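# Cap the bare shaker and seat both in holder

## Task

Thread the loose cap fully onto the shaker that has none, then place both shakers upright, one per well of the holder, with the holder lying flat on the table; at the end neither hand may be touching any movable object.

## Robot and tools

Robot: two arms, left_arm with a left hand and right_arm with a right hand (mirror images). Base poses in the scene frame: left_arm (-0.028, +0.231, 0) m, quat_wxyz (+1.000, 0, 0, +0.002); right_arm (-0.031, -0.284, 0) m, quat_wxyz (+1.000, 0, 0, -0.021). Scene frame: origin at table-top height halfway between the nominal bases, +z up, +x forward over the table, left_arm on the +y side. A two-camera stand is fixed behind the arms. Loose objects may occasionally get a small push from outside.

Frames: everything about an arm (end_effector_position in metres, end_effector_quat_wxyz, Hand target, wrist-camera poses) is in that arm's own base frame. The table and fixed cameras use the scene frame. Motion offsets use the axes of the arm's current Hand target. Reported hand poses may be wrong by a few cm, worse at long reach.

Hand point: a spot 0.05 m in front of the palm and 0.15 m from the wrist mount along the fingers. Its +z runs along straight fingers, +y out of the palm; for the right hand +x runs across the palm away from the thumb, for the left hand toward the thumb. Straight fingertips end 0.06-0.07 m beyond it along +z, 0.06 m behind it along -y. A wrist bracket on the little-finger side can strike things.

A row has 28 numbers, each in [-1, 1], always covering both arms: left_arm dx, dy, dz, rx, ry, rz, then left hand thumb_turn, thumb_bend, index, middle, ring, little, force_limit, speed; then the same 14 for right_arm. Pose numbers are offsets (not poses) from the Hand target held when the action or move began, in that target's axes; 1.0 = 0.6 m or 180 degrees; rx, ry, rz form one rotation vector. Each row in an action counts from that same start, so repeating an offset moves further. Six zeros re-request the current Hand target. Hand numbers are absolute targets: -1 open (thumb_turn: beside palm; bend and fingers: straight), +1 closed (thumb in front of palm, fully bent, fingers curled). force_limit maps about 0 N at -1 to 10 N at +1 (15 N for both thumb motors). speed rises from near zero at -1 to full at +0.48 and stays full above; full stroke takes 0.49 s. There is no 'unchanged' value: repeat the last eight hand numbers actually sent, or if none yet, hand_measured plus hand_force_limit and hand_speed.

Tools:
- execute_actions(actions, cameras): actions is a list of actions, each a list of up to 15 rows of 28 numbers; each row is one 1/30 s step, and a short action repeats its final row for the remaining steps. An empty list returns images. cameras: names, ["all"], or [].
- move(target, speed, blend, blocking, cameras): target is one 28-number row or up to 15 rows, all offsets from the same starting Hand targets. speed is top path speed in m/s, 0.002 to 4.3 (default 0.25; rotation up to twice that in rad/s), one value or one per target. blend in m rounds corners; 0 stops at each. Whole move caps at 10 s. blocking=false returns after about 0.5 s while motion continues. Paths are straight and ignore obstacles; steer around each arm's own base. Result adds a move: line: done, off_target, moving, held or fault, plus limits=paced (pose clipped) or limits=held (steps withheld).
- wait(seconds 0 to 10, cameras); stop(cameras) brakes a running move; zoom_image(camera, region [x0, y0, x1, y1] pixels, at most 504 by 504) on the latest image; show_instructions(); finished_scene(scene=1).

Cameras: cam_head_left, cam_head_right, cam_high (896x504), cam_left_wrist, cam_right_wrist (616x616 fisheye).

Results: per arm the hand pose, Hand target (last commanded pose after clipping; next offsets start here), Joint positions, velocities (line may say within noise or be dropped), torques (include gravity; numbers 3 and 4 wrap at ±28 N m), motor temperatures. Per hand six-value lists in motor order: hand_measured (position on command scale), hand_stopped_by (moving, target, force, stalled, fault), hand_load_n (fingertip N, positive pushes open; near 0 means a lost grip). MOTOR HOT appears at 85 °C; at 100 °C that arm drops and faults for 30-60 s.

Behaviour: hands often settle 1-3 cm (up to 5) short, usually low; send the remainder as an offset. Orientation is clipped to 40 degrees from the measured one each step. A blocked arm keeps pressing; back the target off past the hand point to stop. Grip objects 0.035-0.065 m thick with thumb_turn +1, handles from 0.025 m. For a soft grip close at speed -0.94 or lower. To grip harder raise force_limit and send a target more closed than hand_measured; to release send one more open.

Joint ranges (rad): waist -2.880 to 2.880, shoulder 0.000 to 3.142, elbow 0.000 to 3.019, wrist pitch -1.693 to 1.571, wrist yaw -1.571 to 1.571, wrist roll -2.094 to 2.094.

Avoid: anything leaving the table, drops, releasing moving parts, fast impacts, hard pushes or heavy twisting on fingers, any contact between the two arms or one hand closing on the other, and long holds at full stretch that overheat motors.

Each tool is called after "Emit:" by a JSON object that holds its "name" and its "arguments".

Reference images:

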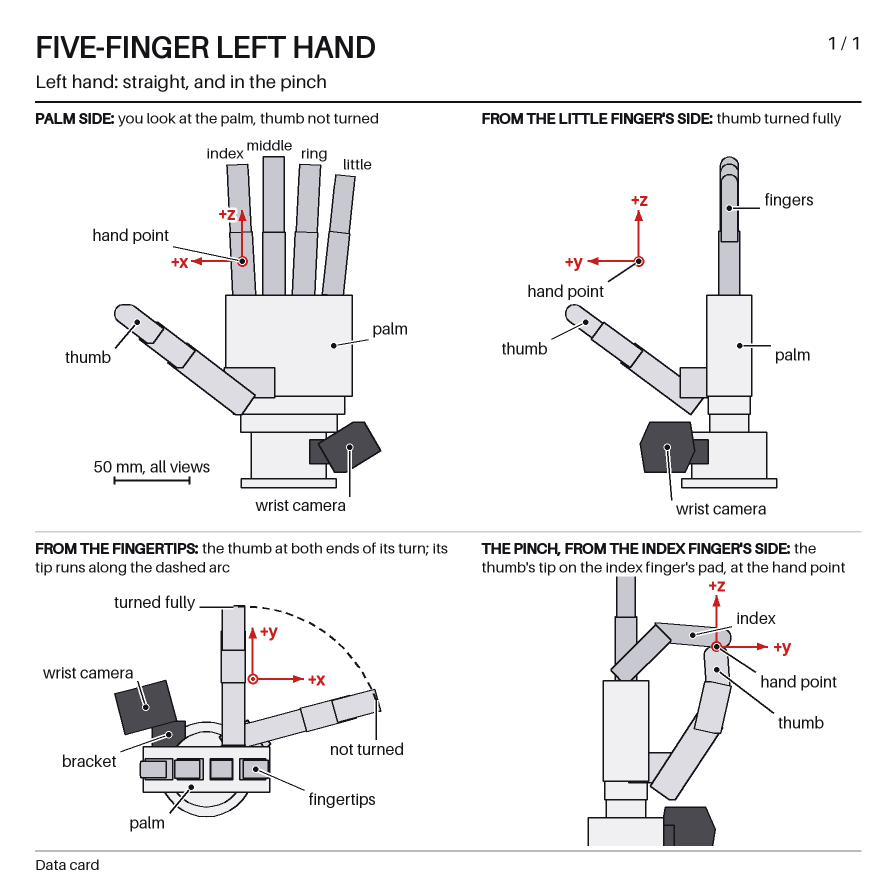

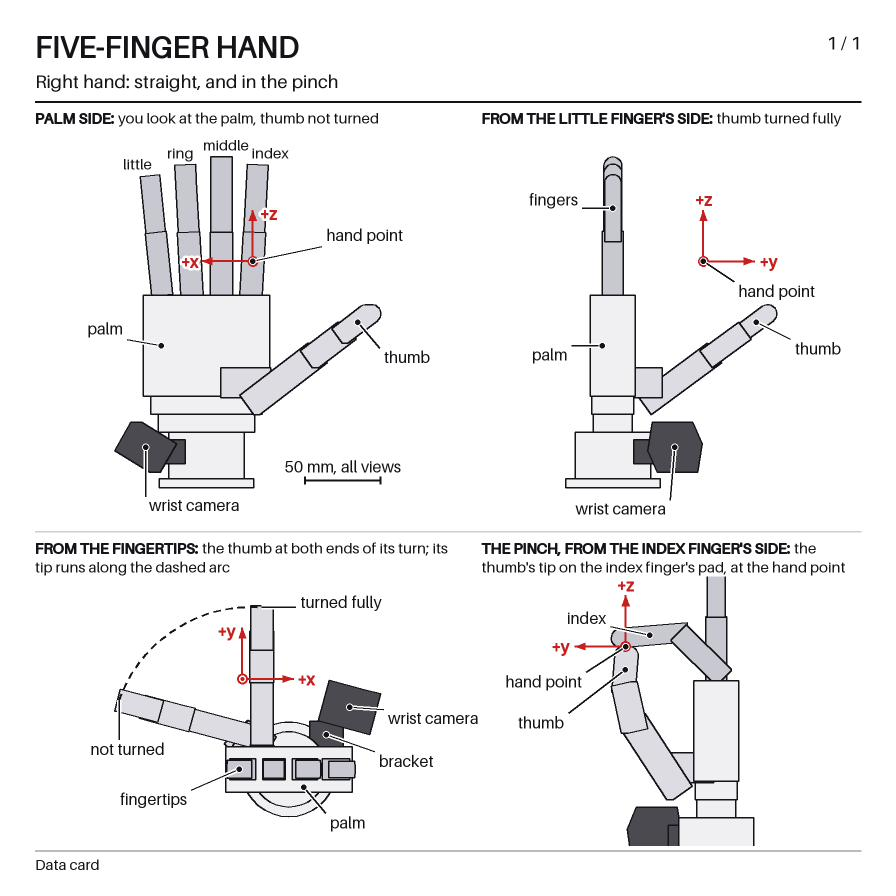

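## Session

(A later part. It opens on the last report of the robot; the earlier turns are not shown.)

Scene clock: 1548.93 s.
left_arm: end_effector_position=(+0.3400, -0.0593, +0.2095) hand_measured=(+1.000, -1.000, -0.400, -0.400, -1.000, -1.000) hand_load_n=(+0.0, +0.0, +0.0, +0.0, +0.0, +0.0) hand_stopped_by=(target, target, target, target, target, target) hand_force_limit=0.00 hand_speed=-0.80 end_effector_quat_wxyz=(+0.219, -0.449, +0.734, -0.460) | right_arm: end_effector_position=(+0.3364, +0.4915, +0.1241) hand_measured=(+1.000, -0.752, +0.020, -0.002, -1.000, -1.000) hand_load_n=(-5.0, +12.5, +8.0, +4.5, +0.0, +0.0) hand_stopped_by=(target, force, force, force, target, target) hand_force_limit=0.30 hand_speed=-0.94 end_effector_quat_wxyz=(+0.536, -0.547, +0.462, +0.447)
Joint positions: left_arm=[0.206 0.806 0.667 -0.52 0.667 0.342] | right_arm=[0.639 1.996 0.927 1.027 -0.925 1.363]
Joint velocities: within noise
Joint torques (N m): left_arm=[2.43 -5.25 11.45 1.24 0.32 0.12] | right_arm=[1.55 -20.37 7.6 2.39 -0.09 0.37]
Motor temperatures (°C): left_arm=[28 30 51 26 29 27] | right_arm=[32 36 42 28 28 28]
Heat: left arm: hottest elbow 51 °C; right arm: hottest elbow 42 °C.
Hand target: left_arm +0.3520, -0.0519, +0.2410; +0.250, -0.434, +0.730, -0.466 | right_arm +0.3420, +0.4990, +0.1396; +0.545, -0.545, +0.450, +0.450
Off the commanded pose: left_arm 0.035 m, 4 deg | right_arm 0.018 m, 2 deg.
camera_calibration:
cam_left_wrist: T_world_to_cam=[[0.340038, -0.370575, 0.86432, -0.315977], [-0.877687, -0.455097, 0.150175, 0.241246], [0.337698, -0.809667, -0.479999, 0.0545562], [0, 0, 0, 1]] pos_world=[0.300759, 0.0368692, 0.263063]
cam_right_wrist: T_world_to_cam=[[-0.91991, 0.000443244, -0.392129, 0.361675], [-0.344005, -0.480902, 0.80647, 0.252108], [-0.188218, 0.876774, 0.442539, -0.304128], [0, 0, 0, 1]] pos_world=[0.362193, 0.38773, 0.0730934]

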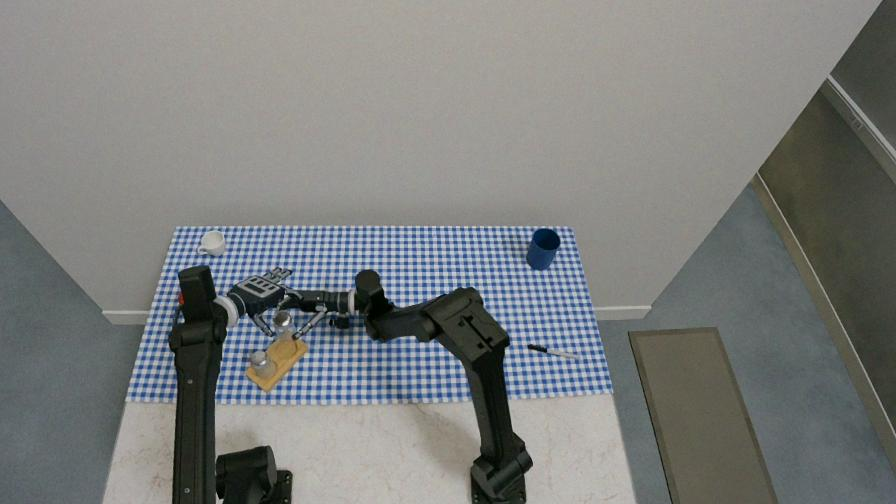

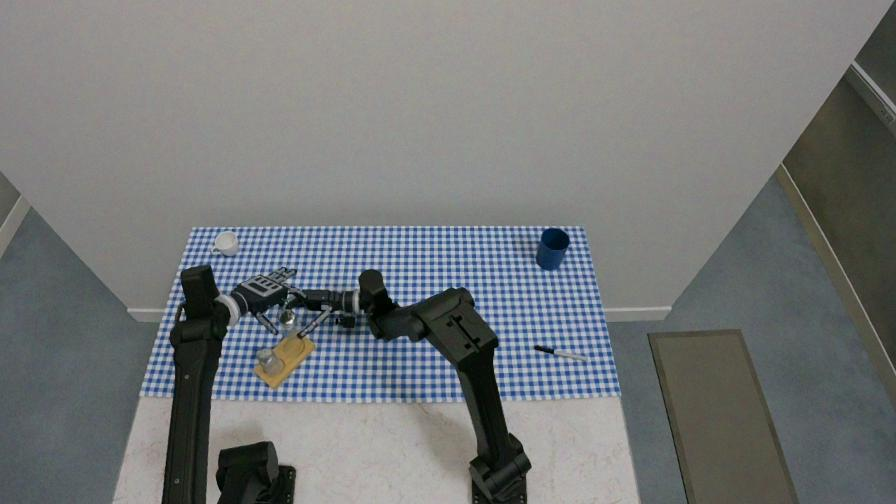

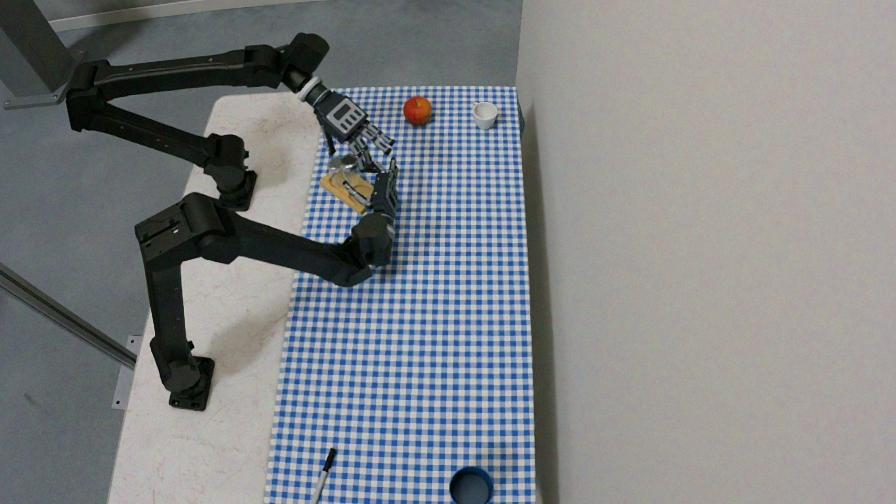

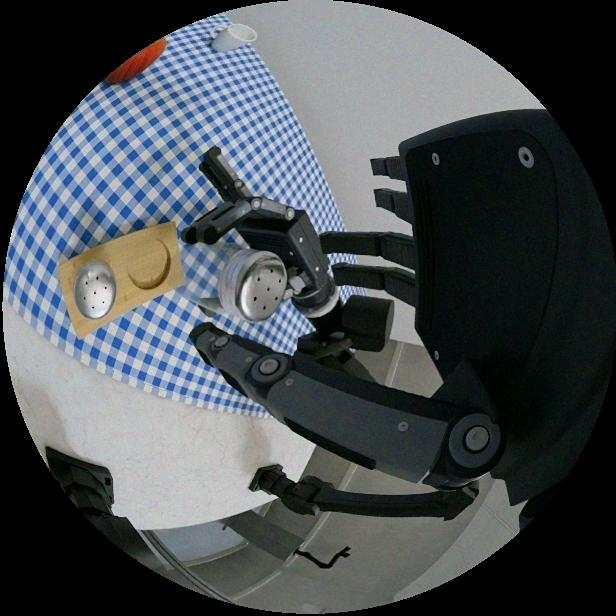

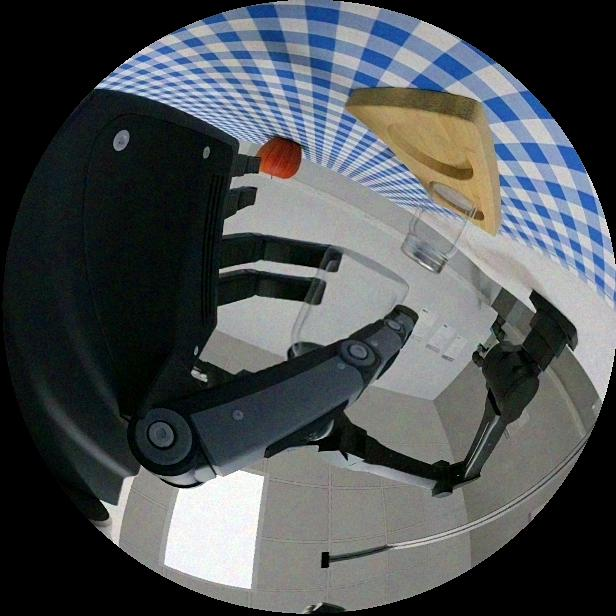

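Emit:
{"name": "move", "arguments": {"target": [0.0003, 0.0883, 0.0327, 0, 0, 0.022, 1, -0.85, -0.25, -0.25, -1, -1, 0, -0.8, 0, 0, 0, 0, 0, 0, 1, -0.3, 0.35, 0.35, -1, -1, 0.3, -0.94], "speed": 0.1, "cameras": ["cam_left_wrist"]}}

Scene clock: 1589.10 s.
left_arm: end_effector_position=(+0.3408, -0.0552, +0.1767) hand_measured=(+1.000, -0.850, -0.250, -0.250, -1.000, -1.000) hand_load_n=(+0.0, +0.0, +0.0, +0.0, +0.0, +0.0) hand_stopped_by=(target, target, target, target, target, target) hand_force_limit=0.00 hand_speed=-0.80 end_effector_quat_wxyz=(+0.248, -0.418, +0.746, -0.456) | right_arm: end_effector_position=(+0.3364, +0.4915, +0.1241) hand_measured=(+1.000, -0.752, +0.020, -0.002, -1.000, -1.000) hand_load_n=(-5.5, +12.5, +8.0, +4.0, +0.0, +0.0) hand_stopped_by=(target, force, force, force, target, target) hand_force_limit=0.30 hand_speed=-0.94 end_effector_quat_wxyz=(+0.536, -0.547, +0.462, +0.447)
Joint positions: left_arm=[0.206 0.806 0.574 -0.395 0.664 0.406] | right_arm=[0.639 1.996 0.927 1.027 -0.925 1.363]
Joint torques (N m): left_arm=[2.2 -4.95 7.9 1.98 0.26 0.18] | right_arm=[1.55 -20.42 7.6 2.37 -0.1 0.37]
Motor temperatures (°C): left_arm=[28 30 55 26 29 27] | right_arm=[32 36 42 28 28 28]
Heat: left arm: hottest elbow 55 °C; right arm: hottest elbow 42 °C.
Hand target: left_arm +0.3458, -0.0510, +0.1848; +0.265, -0.408, +0.744, -0.457 | right_arm +0.3420, +0.4990, +0.1396; +0.545, -0.545, +0.450, +0.450
Off the commanded pose: left_arm 0.010 m, 2 deg | right_arm 0.018 m, 2 deg.
move: off_target (right_arm)
camera_calibration:
cam_left_wrist: T_world_to_cam=[[0.276408, -0.42745, 0.860746, -0.267227], [-0.896705, -0.436899, 0.07099, 0.270188], [0.345714, -0.791458, -0.504059, 0.0444138], [0, 0, 0, 1]] pos_world=[0.300788, 0.0389703, 0.233221]
Images, in order (width x height): cam_left_wrist 616x616.

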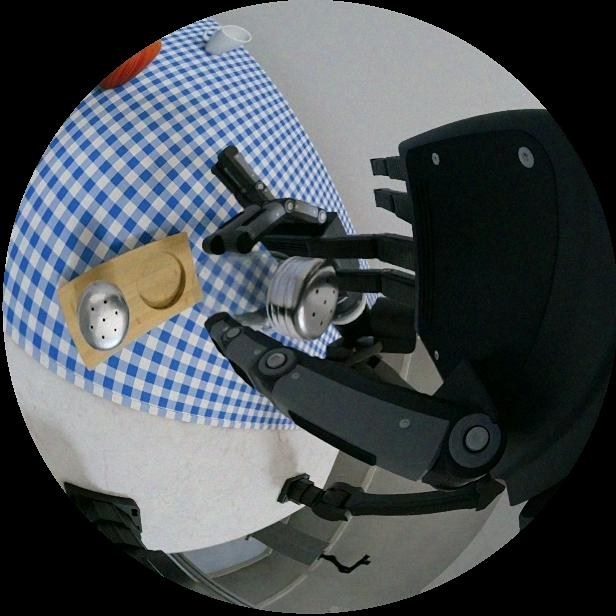

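Emit:
{"name": "zoom_image", "arguments": {"camera": "cam_left_wrist", "region": [190, 200, 410, 380]}}

Scaled by 2.291 from the camera's 616x616 image, which has a finer 880x880 frame.

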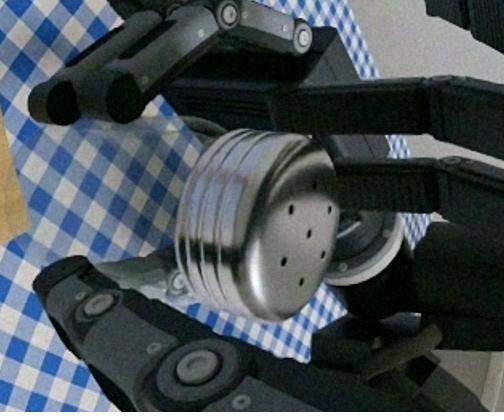

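Emit:
{"name": "move", "arguments": {"target": [0.0007, 0.028, 0.0138, 0, 0, 0, 1, -0.85, -0.25, -0.25, -1, -1, 0, -0.8, 0, 0, 0, 0, 0, 0, 1, -0.3, 0.35, 0.35, -1, -1, 0.3, -0.94], "speed": 0.06, "cameras": ["cam_left_wrist", "cam_right_wrist"]}}

Emit:
{"name": "zoom_image", "arguments": {"camera": "cam_left_wrist", "region": [190, 200, 410, 380]}}

Emit:
{"name": "zoom_image", "arguments": {"camera": "cam_right_wrist", "region": [220, 220, 440, 440]}}

Scene clock: 1599.57 s.
left_arm: end_effector_position=(+0.3399, -0.0553, +0.1633) hand_measured=(+1.000, -0.850, -0.250, -0.250, -1.000, -1.000) hand_load_n=(+0.0, +0.0, +0.0, +0.0, +0.0, +0.0) hand_stopped_by=(target, target, target, target, target, target) hand_force_limit=0.00 hand_speed=-0.80 end_effector_quat_wxyz=(+0.255, -0.413, +0.745, -0.458) | right_arm: end_effector_position=(+0.3364, +0.4915, +0.1241) hand_measured=(+1.000, -0.752, +0.020, -0.002, -1.000, -1.000) hand_load_n=(-5.0, +12.5, +8.0, +4.0, +0.0, +0.0) hand_stopped_by=(target, force, force, force, target, target) hand_force_limit=0.30 hand_speed=-0.94 end_effector_quat_wxyz=(+0.536, -0.547, +0.462, +0.447)
Joint positions: left_arm=[0.206 0.806 0.531 -0.334 0.664 0.408] | right_arm=[0.639 1.996 0.927 1.027 -0.925 1.363]
Joint torques (N m): left_arm=[2.02 -3.49 7.83 2.04 0.27 0.12] | right_arm=[1.49 -20.48 7.6 2.37 -0.09 0.37]
Heat: left arm: hottest elbow 54 °C; right arm: hottest elbow 42 °C.
Hand target: left_arm +0.3458, -0.0510, +0.1660; +0.265, -0.408, +0.744, -0.457 | right_arm +0.3420, +0.4990, +0.1396; +0.545, -0.545, +0.450, +0.450
Off the commanded pose: left_arm 0.008 m, 1 deg | right_arm 0.018 m, 2 deg.
move: off_target (right_arm)
camera_calibration:
cam_left_wrist: T_world_to_cam=[[0.260869, -0.431487, 0.863578, -0.250799], [-0.898042, -0.436695, 0.0530845, 0.273742], [0.354215, -0.789377, -0.501413, 0.0346409], [0, 0, 0, 1]] pos_world=[0.298987, 0.0386698, 0.219423]
cam_right_wrist: T_world_to_cam=[[-0.91991, 0.000443244, -0.392129, 0.361675], [-0.344005, -0.480902, 0.80647, 0.252108], [-0.188218, 0.876774, 0.442539, -0.304128], [0, 0, 0, 1]] pos_world=[0.362193, 0.38773, 0.0730934]
Images, in order (width x height): cam_left_wrist 616x616, cam_right_wrist 616x616.

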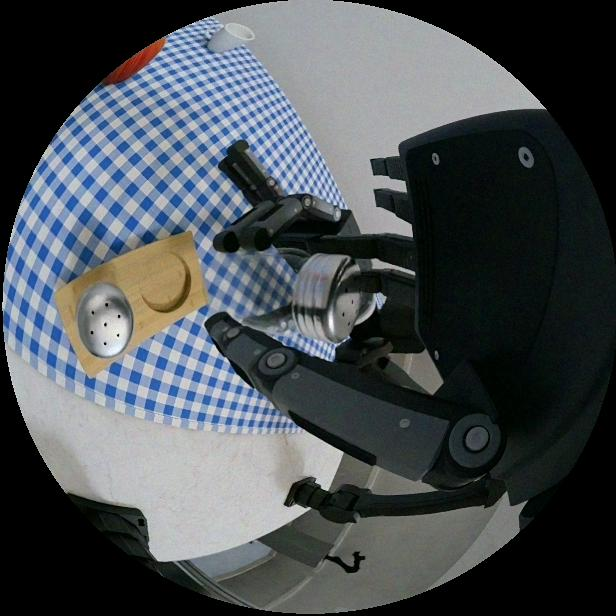

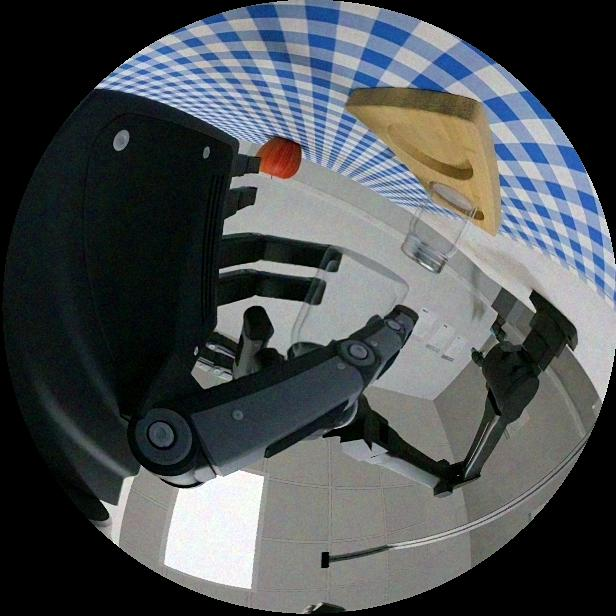

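Scaled by 2.291 from the camera's 616x616 image, which has a finer 880x880 frame.

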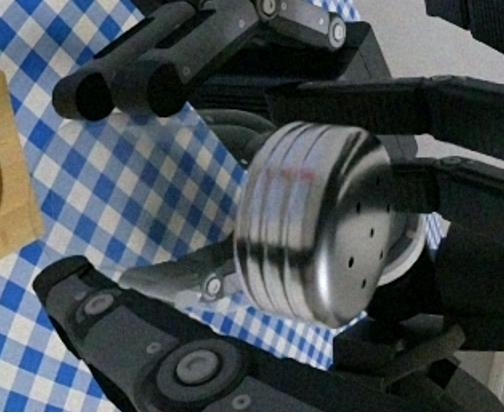

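Scaled by 2.291 from the camera's 616x616 image, which has a finer 880x880 frame.

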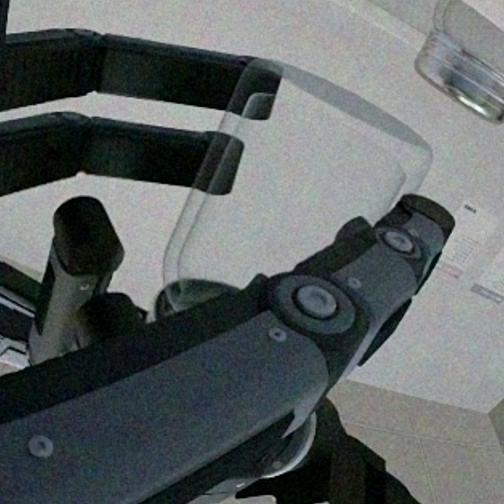

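Emit:
{"name": "execute_actions", "arguments": {"actions": [[[0,0,0,0,0,0,1,-0.55,-0.15,-0.15,-1,-1,-0.4,-0.9,0,0,0,0,0,0,1,-0.3,0.35,0.35,-1,-1,0.3,-0.94]],[[0,0,0,0,0,0,1,-0.55,-0.15,-0.15,-1,-1,-0.4,-0.9,0,0,0,0,0,0,1,-0.3,0.35,0.35,-1,-1,0.3,-0.94]]], "cameras": ["cam_left_wrist", "cam_right_wrist"]}}

Emit:
{"name": "zoom_image", "arguments": {"camera": "cam_left_wrist", "region": [190, 200, 410, 380]}}

Emit:
{"name": "zoom_image", "arguments": {"camera": "cam_right_wrist", "region": [220, 220, 440, 440]}}

Scene clock: 1620.97 s.
left_arm: end_effector_position=(+0.3391, -0.0549, +0.1610) hand_measured=(+1.000, -0.552, -0.150, -0.150, -1.000, -1.000) hand_load_n=(-0.5, +3.0, +0.0, +0.5, +0.0, +0.0) hand_stopped_by=(target, target, target, target, target, target) hand_force_limit=-0.40 hand_speed=-0.90 end_effector_quat_wxyz=(+0.255, -0.413, +0.746, -0.456) | right_arm: end_effector_position=(+0.3383, +0.4908, +0.1240) hand_measured=(+1.000, -0.752, +0.020, -0.002, -1.000, -1.000) hand_load_n=(-6.5, +12.5, +7.0, +4.5, +0.0, +0.0) hand_stopped_by=(target, force, force, force, target, target) hand_force_limit=0.30 hand_speed=-0.94 end_effector_quat_wxyz=(+0.537, -0.546, +0.464, +0.446)
Joint positions: left_arm=[0.206 0.806 0.527 -0.334 0.661 0.412] | right_arm=[0.636 1.996 0.927 1.027 -0.922 1.363]
Joint torques (N m): left_arm=[2.08 -3.49 8.1 2.02 0.37 0.08] | right_arm=[1.79 -20.42 7.6 2.37 -0.19 0.38]
Heat: left arm: hottest elbow 54 °C; right arm: hottest elbow 42 °C.
Hand target: left_arm +0.3458, -0.0510, +0.1661; +0.265, -0.408, +0.744, -0.457 | right_arm +0.3420, +0.4991, +0.1396; +0.545, -0.545, +0.450, +0.450
Off the commanded pose: left_arm 0.009 m, 1 deg | right_arm 0.018 m, 2 deg.
camera_calibration:
cam_left_wrist: T_world_to_cam=[[0.26258, -0.434638, 0.861477, -0.248911], [-0.897942, -0.436876, 0.0532793, 0.27323], [0.353202, -0.787546, -0.504995, 0.0351569], [0, 0, 0, 1]] pos_world=[0.298287, 0.0388694, 0.217628]
cam_right_wrist: T_world_to_cam=[[-0.919859, 0.00567995, -0.392208, 0.360828], [-0.346823, -0.478854, 0.806482, 0.252351], [-0.18323, 0.877876, 0.442448, -0.305324], [0, 0, 0, 1]] pos_world=[0.363488, 0.386826, 0.0730935]
Images, in order (width x height): cam_left_wrist 616x616, cam_right_wrist 616x616.

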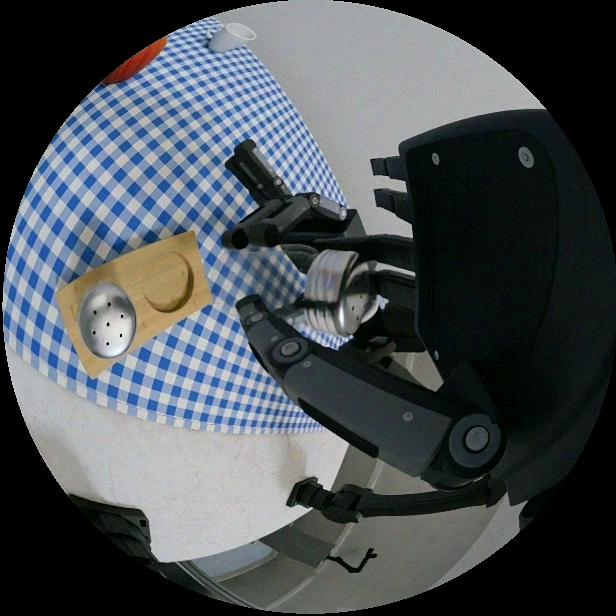

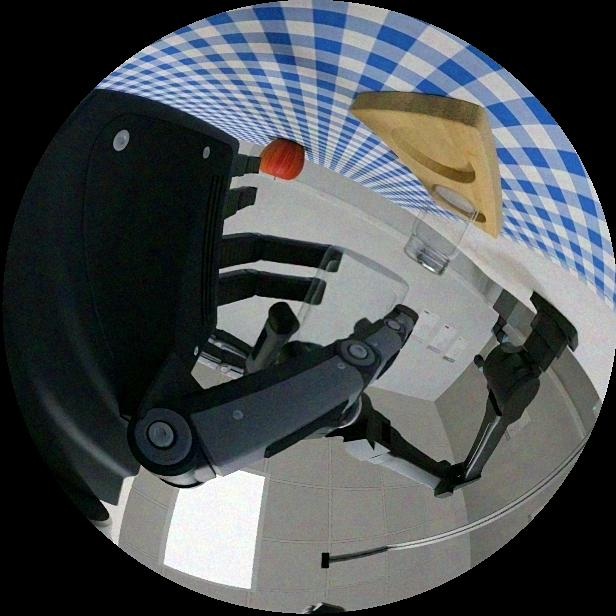

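Scaled by 2.291 from the camera's 616x616 image, which has a finer 880x880 frame.

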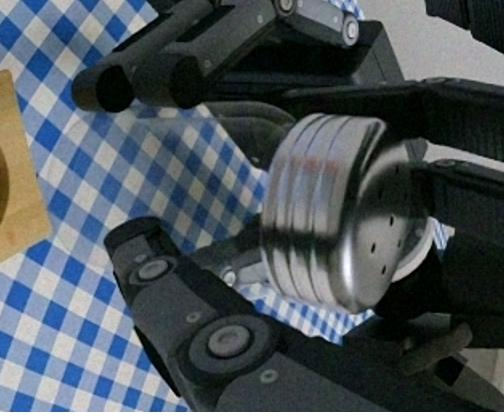

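Scaled by 2.291 from the camera's 616x616 image, which has a finer 880x880 frame.

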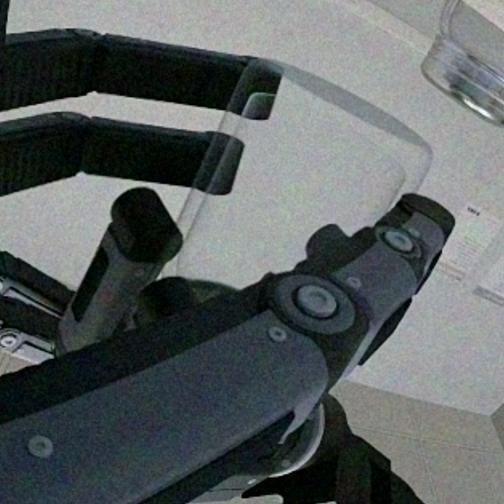

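Emit:
{"name": "execute_actions", "arguments": {"actions": [[[0,0,0,0,0,0,1,-0.55,0.3,0.3,-1,-1,-0.1,-0.94,0,0,0,0,0,0,1,-0.3,0.35,0.35,-1,-1,0.3,-0.94]],[[0,0,0,0,0,0,1,-0.55,0.3,0.3,-1,-1,-0.1,-0.94,0,0,0,0,0,0,1,-0.3,0.35,0.35,-1,-1,0.3,-0.94]],[[0,0,0,0,0,0,1,-0.55,0.3,0.3,-1,-1,-0.1,-0.94,0,0,0,0,0,0,1,-0.3,0.35,0.35,-1,-1,0.3,-0.94]],[[0,0,0,0,0,0,1,-0.55,0.3,0.3,-1,-1,-0.1,-0.94,0,0,0,0,0,0,1,-0.3,0.35,0.35,-1,-1,0.3,-0.94]]], "cameras": ["cam_left_wrist", "cam_right_wrist"]}}

Emit:
{"name": "zoom_image", "arguments": {"camera": "cam_right_wrist", "region": [220, 220, 440, 440]}}

Scene clock: 1625.53 s.
left_arm: end_effector_position=(+0.3391, -0.0549, +0.1610) hand_measured=(+1.000, -0.554, -0.112, -0.136, -1.000, -1.000) hand_load_n=(+0.0, +7.5, +4.5, +3.0, +0.0, +0.0) hand_stopped_by=(target, target, force, force, target, target) hand_force_limit=-0.10 hand_speed=-0.94 end_effector_quat_wxyz=(+0.255, -0.413, +0.746, -0.456) | right_arm: end_effector_position=(+0.3383, +0.4908, +0.1240) hand_measured=(+1.000, -0.752, +0.020, -0.002, -1.000, -1.000) hand_load_n=(-5.5, +12.5, +7.5, +4.5, +0.0, +0.0) hand_stopped_by=(target, force, force, force, target, target) hand_force_limit=0.30 hand_speed=-0.94 end_effector_quat_wxyz=(+0.537, -0.546, +0.464, +0.446)
Joint positions: left_arm=[0.206 0.806 0.527 -0.334 0.661 0.412] | right_arm=[0.636 1.996 0.927 1.027 -0.922 1.363]
Joint torques (N m): left_arm=[2.02 -3.37 8.09 2.03 0.37 0.08] | right_arm=[1.73 -20.48 7.6 2.39 -0.19 0.37]
Heat: left arm: hottest elbow 54 °C; right arm: hottest elbow 42 °C.
Hand target: left_arm +0.3458, -0.0510, +0.1661; +0.265, -0.408, +0.744, -0.457 | right_arm +0.3420, +0.4991, +0.1396; +0.545, -0.545, +0.450, +0.450
Off the commanded pose: left_arm 0.009 m, 1 deg | right_arm 0.018 m, 2 deg.
camera_calibration:
cam_left_wrist: T_world_to_cam=[[0.26258, -0.434638, 0.861477, -0.248911], [-0.897942, -0.436876, 0.0532793, 0.27323], [0.353202, -0.787546, -0.504995, 0.0351569], [0, 0, 0, 1]] pos_world=[0.298287, 0.0388694, 0.217628]
cam_right_wrist: T_world_to_cam=[[-0.919859, 0.00567995, -0.392208, 0.360828], [-0.346823, -0.478854, 0.806482, 0.252351], [-0.18323, 0.877876, 0.442448, -0.305324], [0, 0, 0, 1]] pos_world=[0.363488, 0.386826, 0.0730935]
Images, in order (width x height): cam_left_wrist 616x616, cam_right_wrist 616x616.

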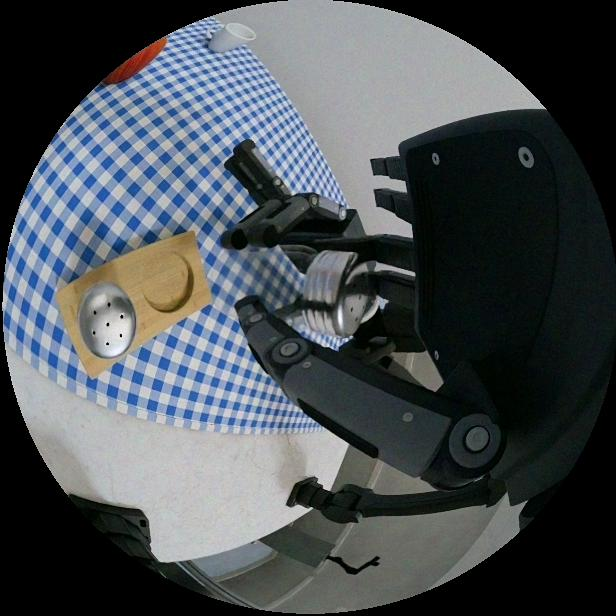

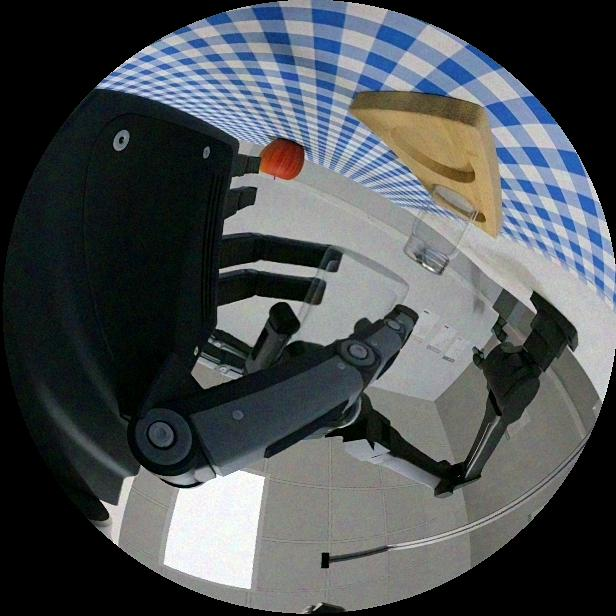

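Scaled by 2.291 from the camera's 616x616 image, which has a finer 880x880 frame.

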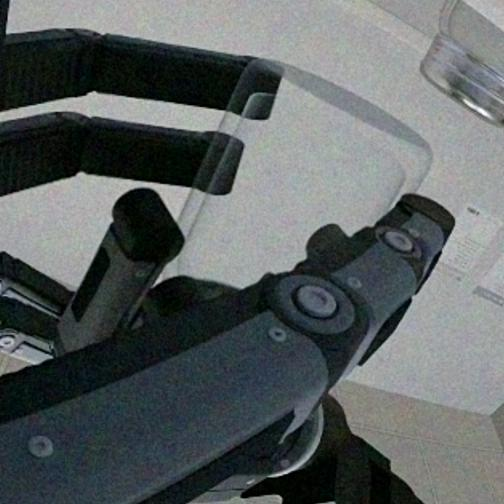

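Emit:
{"name": "execute_actions", "arguments": {"actions": [[[0,0,0,0,0,0,1,-0.55,0.3,0.3,-1,-1,-0.1,-0.94,0,0,0,0,0,0,1,-1,-0.5,-0.5,-1,-1,0,-0.8]],[[0,0,0,0,0,0,1,-0.55,0.3,0.3,-1,-1,-0.1,-0.94,0,0,0,0,0,0,1,-1,-0.5,-0.5,-1,-1,0,-0.8]],[[0,0,0,0,0,0,1,-0.55,0.3,0.3,-1,-1,-0.1,-0.94,0,0,0,0,0,0,1,-1,-1,-1,-1,-1,0,-0.8]],[[0,0,0,0,0,0,1,-0.55,0.3,0.3,-1,-1,-0.1,-0.94,0,0,0,0,0,0,1,-1,-1,-1,-1,-1,0,-0.8]]], "cameras": ["cam_left_wrist", "cam_right_wrist"]}}

Scene clock: 1634.67 s.
left_arm: end_effector_position=(+0.3384, -0.0547, +0.1594) hand_measured=(+1.000, -0.554, -0.112, -0.136, -1.000, -1.000) hand_load_n=(+0.5, +8.0, +4.5, +3.0, +0.0, -0.5) hand_stopped_by=(target, target, force, force, target, target) hand_force_limit=-0.10 hand_speed=-0.94 end_effector_quat_wxyz=(+0.255, -0.414, +0.746, -0.455) | right_arm: end_effector_position=(+0.3376, +0.4907, +0.1262) hand_measured=(+1.000, -1.000, -1.000, -1.000, -1.000, -1.000) hand_load_n=(-0.5, +0.0, +0.0, +0.0, +0.0, +0.0) hand_stopped_by=(target, target, target, target, target, target) hand_force_limit=0.00 hand_speed=-0.80 end_effector_quat_wxyz=(+0.536, -0.545, +0.463, +0.448)
Joint positions: left_arm=[0.206 0.806 0.524 -0.334 0.66 0.412] | right_arm=[0.637 1.993 0.927 1.027 -0.925 1.368]
Joint torques (N m): left_arm=[2.2 -3.55 8.27 2.02 0.44 0.07] | right_arm=[1.67 -20.19 7.65 2.4 -0.07 0.32]
Heat: left arm: hottest elbow 53 °C; right arm: hottest elbow 42 °C.
Hand target: left_arm +0.3458, -0.0509, +0.1660; +0.265, -0.409, +0.744, -0.457 | right_arm +0.3419, +0.4991, +0.1396; +0.545, -0.545, +0.450, +0.450
Off the commanded pose: left_arm 0.011 m, 1 deg | right_arm 0.016 m, 2 deg.
camera_calibration:
cam_left_wrist: T_world_to_cam=[[0.265504, -0.43476, 0.860518, -0.248137], [-0.897162, -0.438212, 0.0554122, 0.272077], [0.352998, -0.786736, -0.506398, 0.0351091], [0, 0, 0, 1]] pos_world=[0.297585, 0.038969, 0.216229]
cam_right_wrist: T_world_to_cam=[[-0.920471, 0.00310895, -0.390799, 0.362224], [-0.343805, -0.481915, 0.80595, 0.250875], [-0.185826, 0.876212, 0.444658, -0.305014], [0, 0, 0, 1]] pos_world=[0.362989, 0.387032, 0.0749905]
Images, in order (width x height): cam_left_wrist 616x616, cam_right_wrist 616x616.

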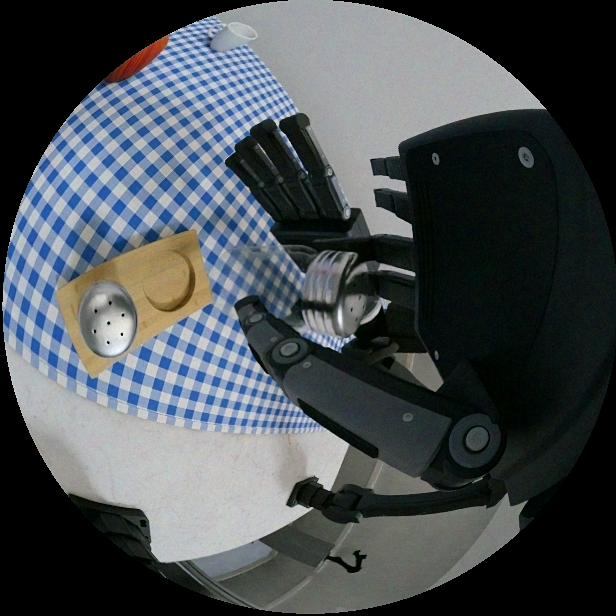

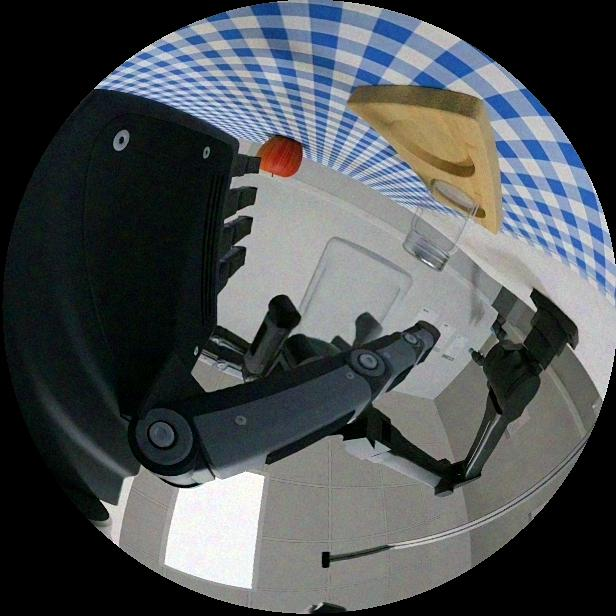

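Emit:
{"name": "move", "arguments": {"target": [0,0,0,0,0,0,1,-0.55,0.3,0.3,-1,-1,-0.1,-0.94,0,0,-0.2,0,0,0,1,-1,-1,-1,-1,-1,0,-0.8], "speed": 0.1, "cameras": ["cam_left_wrist", "cam_right_wrist"]}}

Scene clock: 1638.13 s.
left_arm: end_effector_position=(+0.3384, -0.0547, +0.1594) hand_measured=(+1.000, -0.554, -0.112, -0.136, -1.000, -1.000) hand_load_n=(+0.5, +8.0, +5.0, +3.0, +0.0, +0.0) hand_stopped_by=(target, target, force, force, target, target) hand_force_limit=-0.10 hand_speed=-0.94 end_effector_quat_wxyz=(+0.255, -0.414, +0.746, -0.455) | right_arm: end_effector_position=(+0.3432, +0.3827, +0.1374) hand_measured=(+1.000, -1.000, -1.000, -1.000, -1.000, -1.000) hand_load_n=(+0.0, +0.0, +0.0, +0.0, +0.0, +0.0) hand_stopped_by=(target, target, target, target, target, target) hand_force_limit=0.00 hand_speed=-0.80 end_effector_quat_wxyz=(+0.544, -0.548, +0.450, +0.449)
Joint positions: left_arm=[0.206 0.806 0.524 -0.334 0.66 0.412] | right_arm=[0.433 1.909 0.784 1.114 -1.141 1.368]
Joint torques (N m): left_arm=[2.14 -3.43 8.28 2.03 0.43 0.07] | right_arm=[0.67 -18.2 3.96 2.58 -0.07 0.32]
Heat: left arm: hottest elbow 53 °C; right arm: hottest elbow 41 °C.
Hand target: left_arm +0.3458, -0.0509, +0.1660; +0.265, -0.409, +0.744, -0.457 | right_arm +0.3421, +0.3790, +0.1394; +0.545, -0.545, +0.450, +0.450
Off the commanded pose: left_arm 0.011 m, 1 deg | right_arm 0.004 m, 0 deg.
move: off_target (left_arm)
camera_calibration:
cam_left_wrist: T_world_to_cam=[[0.265504, -0.43476, 0.860518, -0.248137], [-0.897162, -0.438212, 0.0554122, 0.272077], [0.352998, -0.786736, -0.506398, 0.0351091], [0, 0, 0, 1]] pos_world=[0.297585, 0.038969, 0.216229]
cam_right_wrist: T_world_to_cam=[[-0.911906, -0.000447757, -0.4104, 0.373265], [-0.3549, -0.501312, 0.789134, 0.205318], [-0.206092, 0.865266, 0.45699, -0.204873], [0, 0, 0, 1]] pos_world=[0.371027, 0.280365, 0.0847895]
Images, in order (width x height): cam_left_wrist 616x616, cam_right_wrist 616x616.

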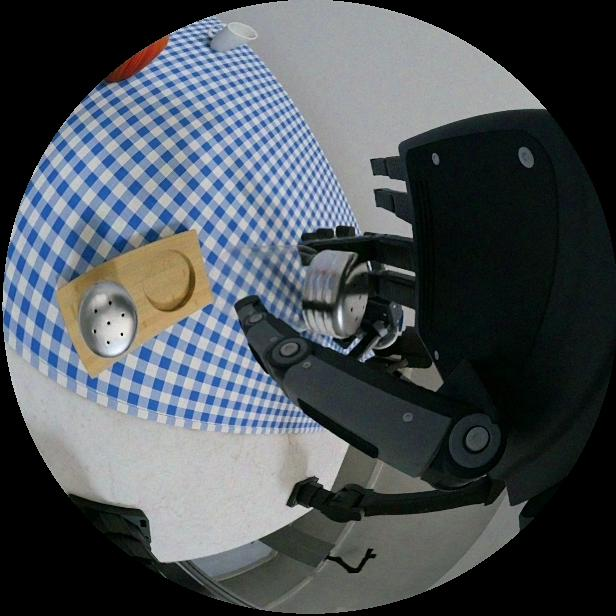

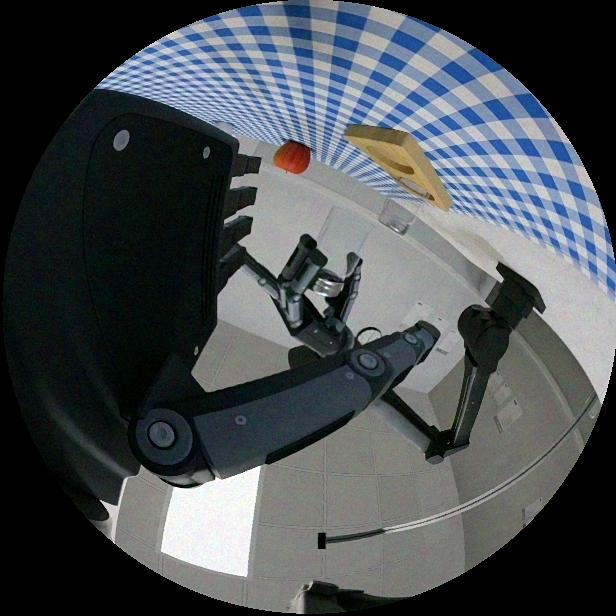

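Emit:
{"name": "zoom_image", "arguments": {"camera": "cam_right_wrist", "region": [240, 180, 400, 360]}}

Scaled by 2.800 from the camera's 616x616 image, which has a finer 880x880 frame.

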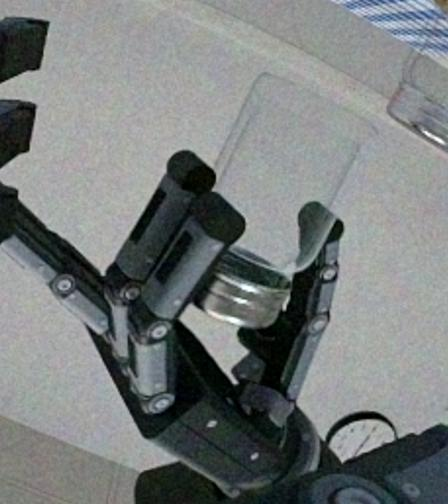

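Emit:
{"name": "zoom_image", "arguments": {"camera": "cam_left_wrist", "region": [40, 210, 240, 390]}}

Emit:
{"name": "zoom_image", "arguments": {"camera": "cam_left_wrist", "region": [230, 220, 410, 360]}}

Scaled by 2.520 from the camera's 616x616 image, which has a finer 880x880 frame.

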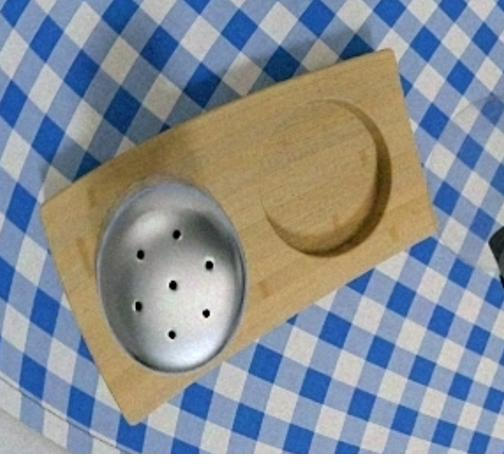

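Scaled by 2.800 from the camera's 616x616 image, which has a finer 880x880 frame.

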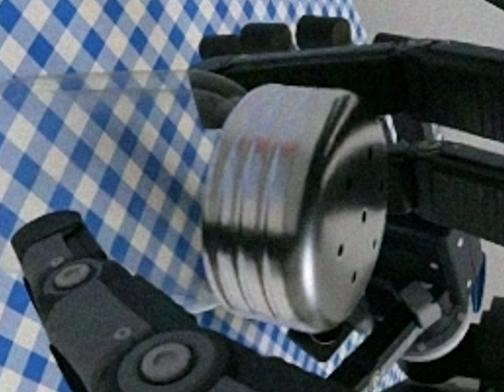

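Emit:
{"name": "execute_actions", "arguments": {"actions": [[[0,0,0,0,0,0,1,-0.55,0.3,0.3,-1,-1,-0.1,-0.94,0,0,-0.1,0,0,0,1,-1,-1,-1,-1,-1,0,-0.8]]], "cameras": ["all"]}}

Emit:
{"name": "zoom_image", "arguments": {"camera": "cam_head_left", "region": [230, 290, 330, 400]}}

Emit:
{"name": "zoom_image", "arguments": {"camera": "cam_high", "region": [290, 140, 420, 240]}}

Scene clock: 1650.37 s.
left_arm: end_effector_position=(+0.3384, -0.0547, +0.1594) hand_measured=(+1.000, -0.554, -0.112, -0.136, -1.000, -1.000) hand_load_n=(+0.0, +7.5, +4.5, +3.0, +0.0, +0.0) hand_stopped_by=(target, target, force, force, target, target) hand_force_limit=-0.10 hand_speed=-0.94 end_effector_quat_wxyz=(+0.255, -0.414, +0.746, -0.455) | right_arm: end_effector_position=(+0.3463, +0.3199, +0.1381) hand_measured=(+1.000, -1.000, -1.000, -1.000, -1.000, -1.000) hand_load_n=(-0.5, +0.0, +0.0, +0.0, +0.0, +0.0) hand_stopped_by=(target, target, target, target, target, target) hand_force_limit=0.00 hand_speed=-0.80 end_effector_quat_wxyz=(+0.546, -0.546, +0.451, +0.448)
Joint positions: left_arm=[0.206 0.806 0.524 -0.334 0.66 0.412] | right_arm=[0.297 1.88 0.723 1.147 -1.27 1.368]
Joint torques (N m): left_arm=[2.02 -3.55 8.28 2.02 0.44 0.08] | right_arm=[1.26 -17.2 3.59 2.48 -0.06 0.31]
Heat: left arm: hottest elbow 53 °C; right arm: hottest elbow 40 °C.
Hand target: left_arm +0.3458, -0.0509, +0.1660; +0.265, -0.409, +0.744, -0.457 | right_arm +0.3421, +0.3190, +0.1395; +0.545, -0.545, +0.450, +0.450
Off the commanded pose: left_arm 0.011 m, 1 deg | right_arm 0.005 m, 0 deg.
camera_calibration:
cam_left_wrist: T_world_to_cam=[[0.265504, -0.43476, 0.860518, -0.248137], [-0.897162, -0.438212, 0.0554122, 0.272077], [0.352998, -0.786736, -0.506398, 0.0351091], [0, 0, 0, 1]] pos_world=[0.297585, 0.038969, 0.216229]
cam_right_wrist: T_world_to_cam=[[-0.911663, 0.00647346, -0.410888, 0.374204], [-0.358763, -0.500138, 0.788131, 0.17547], [-0.200398, 0.865922, 0.45828, -0.152584], [0, 0, 0, 1]] pos_world=[0.373522, 0.217462, 0.0853886]

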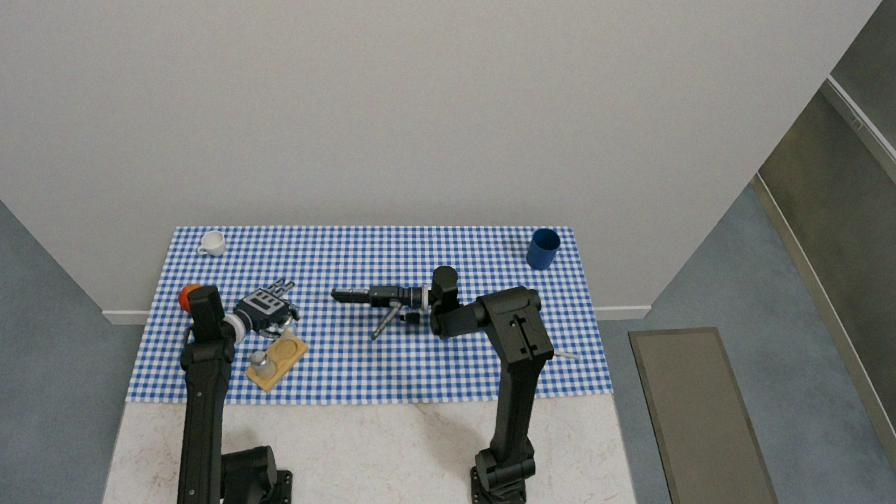

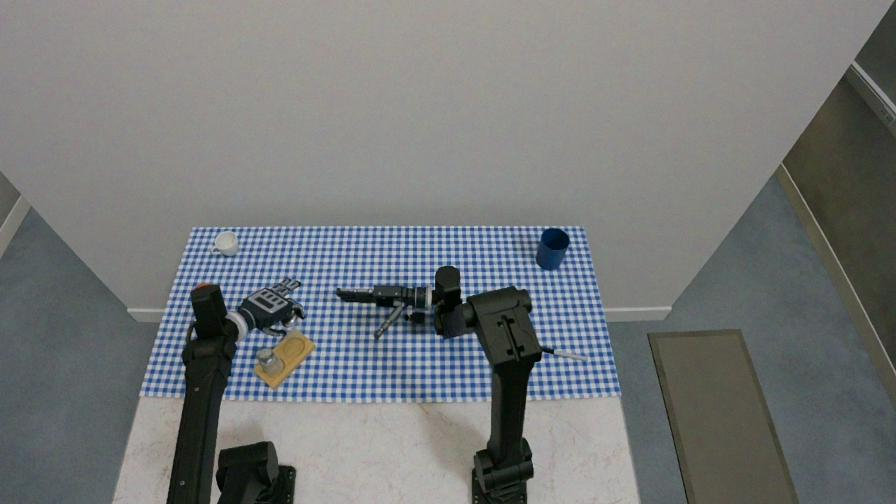

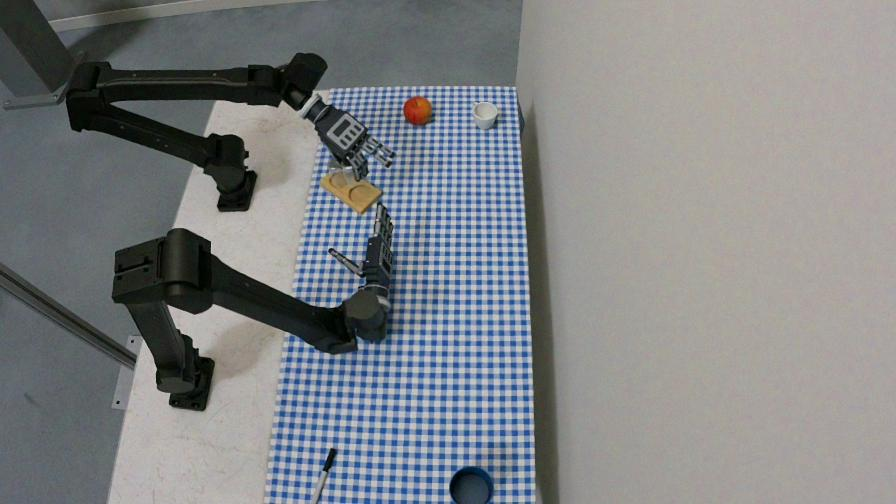

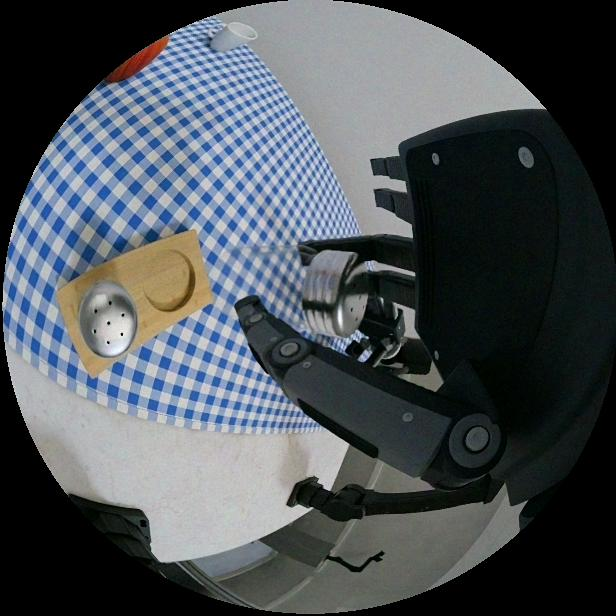

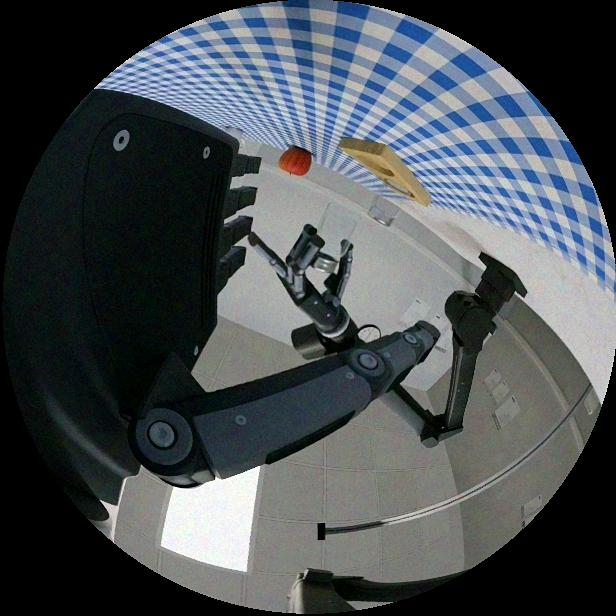

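Scaled by 4.582.

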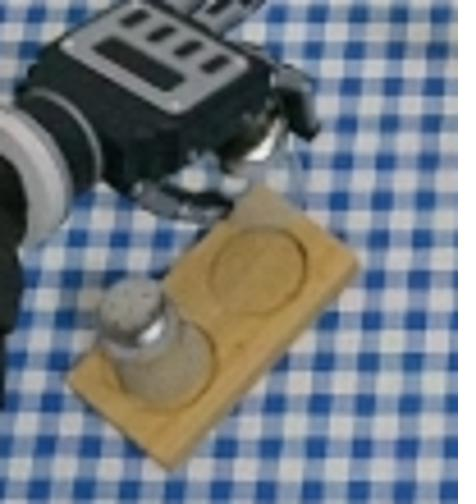

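Scaled by 3.877.

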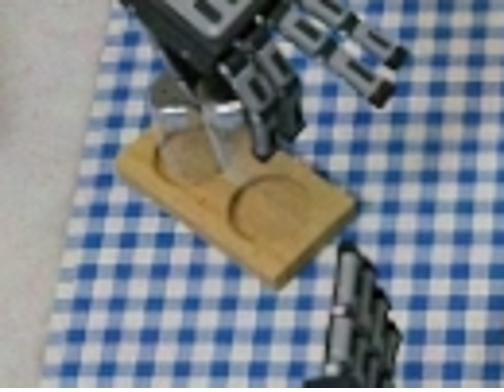

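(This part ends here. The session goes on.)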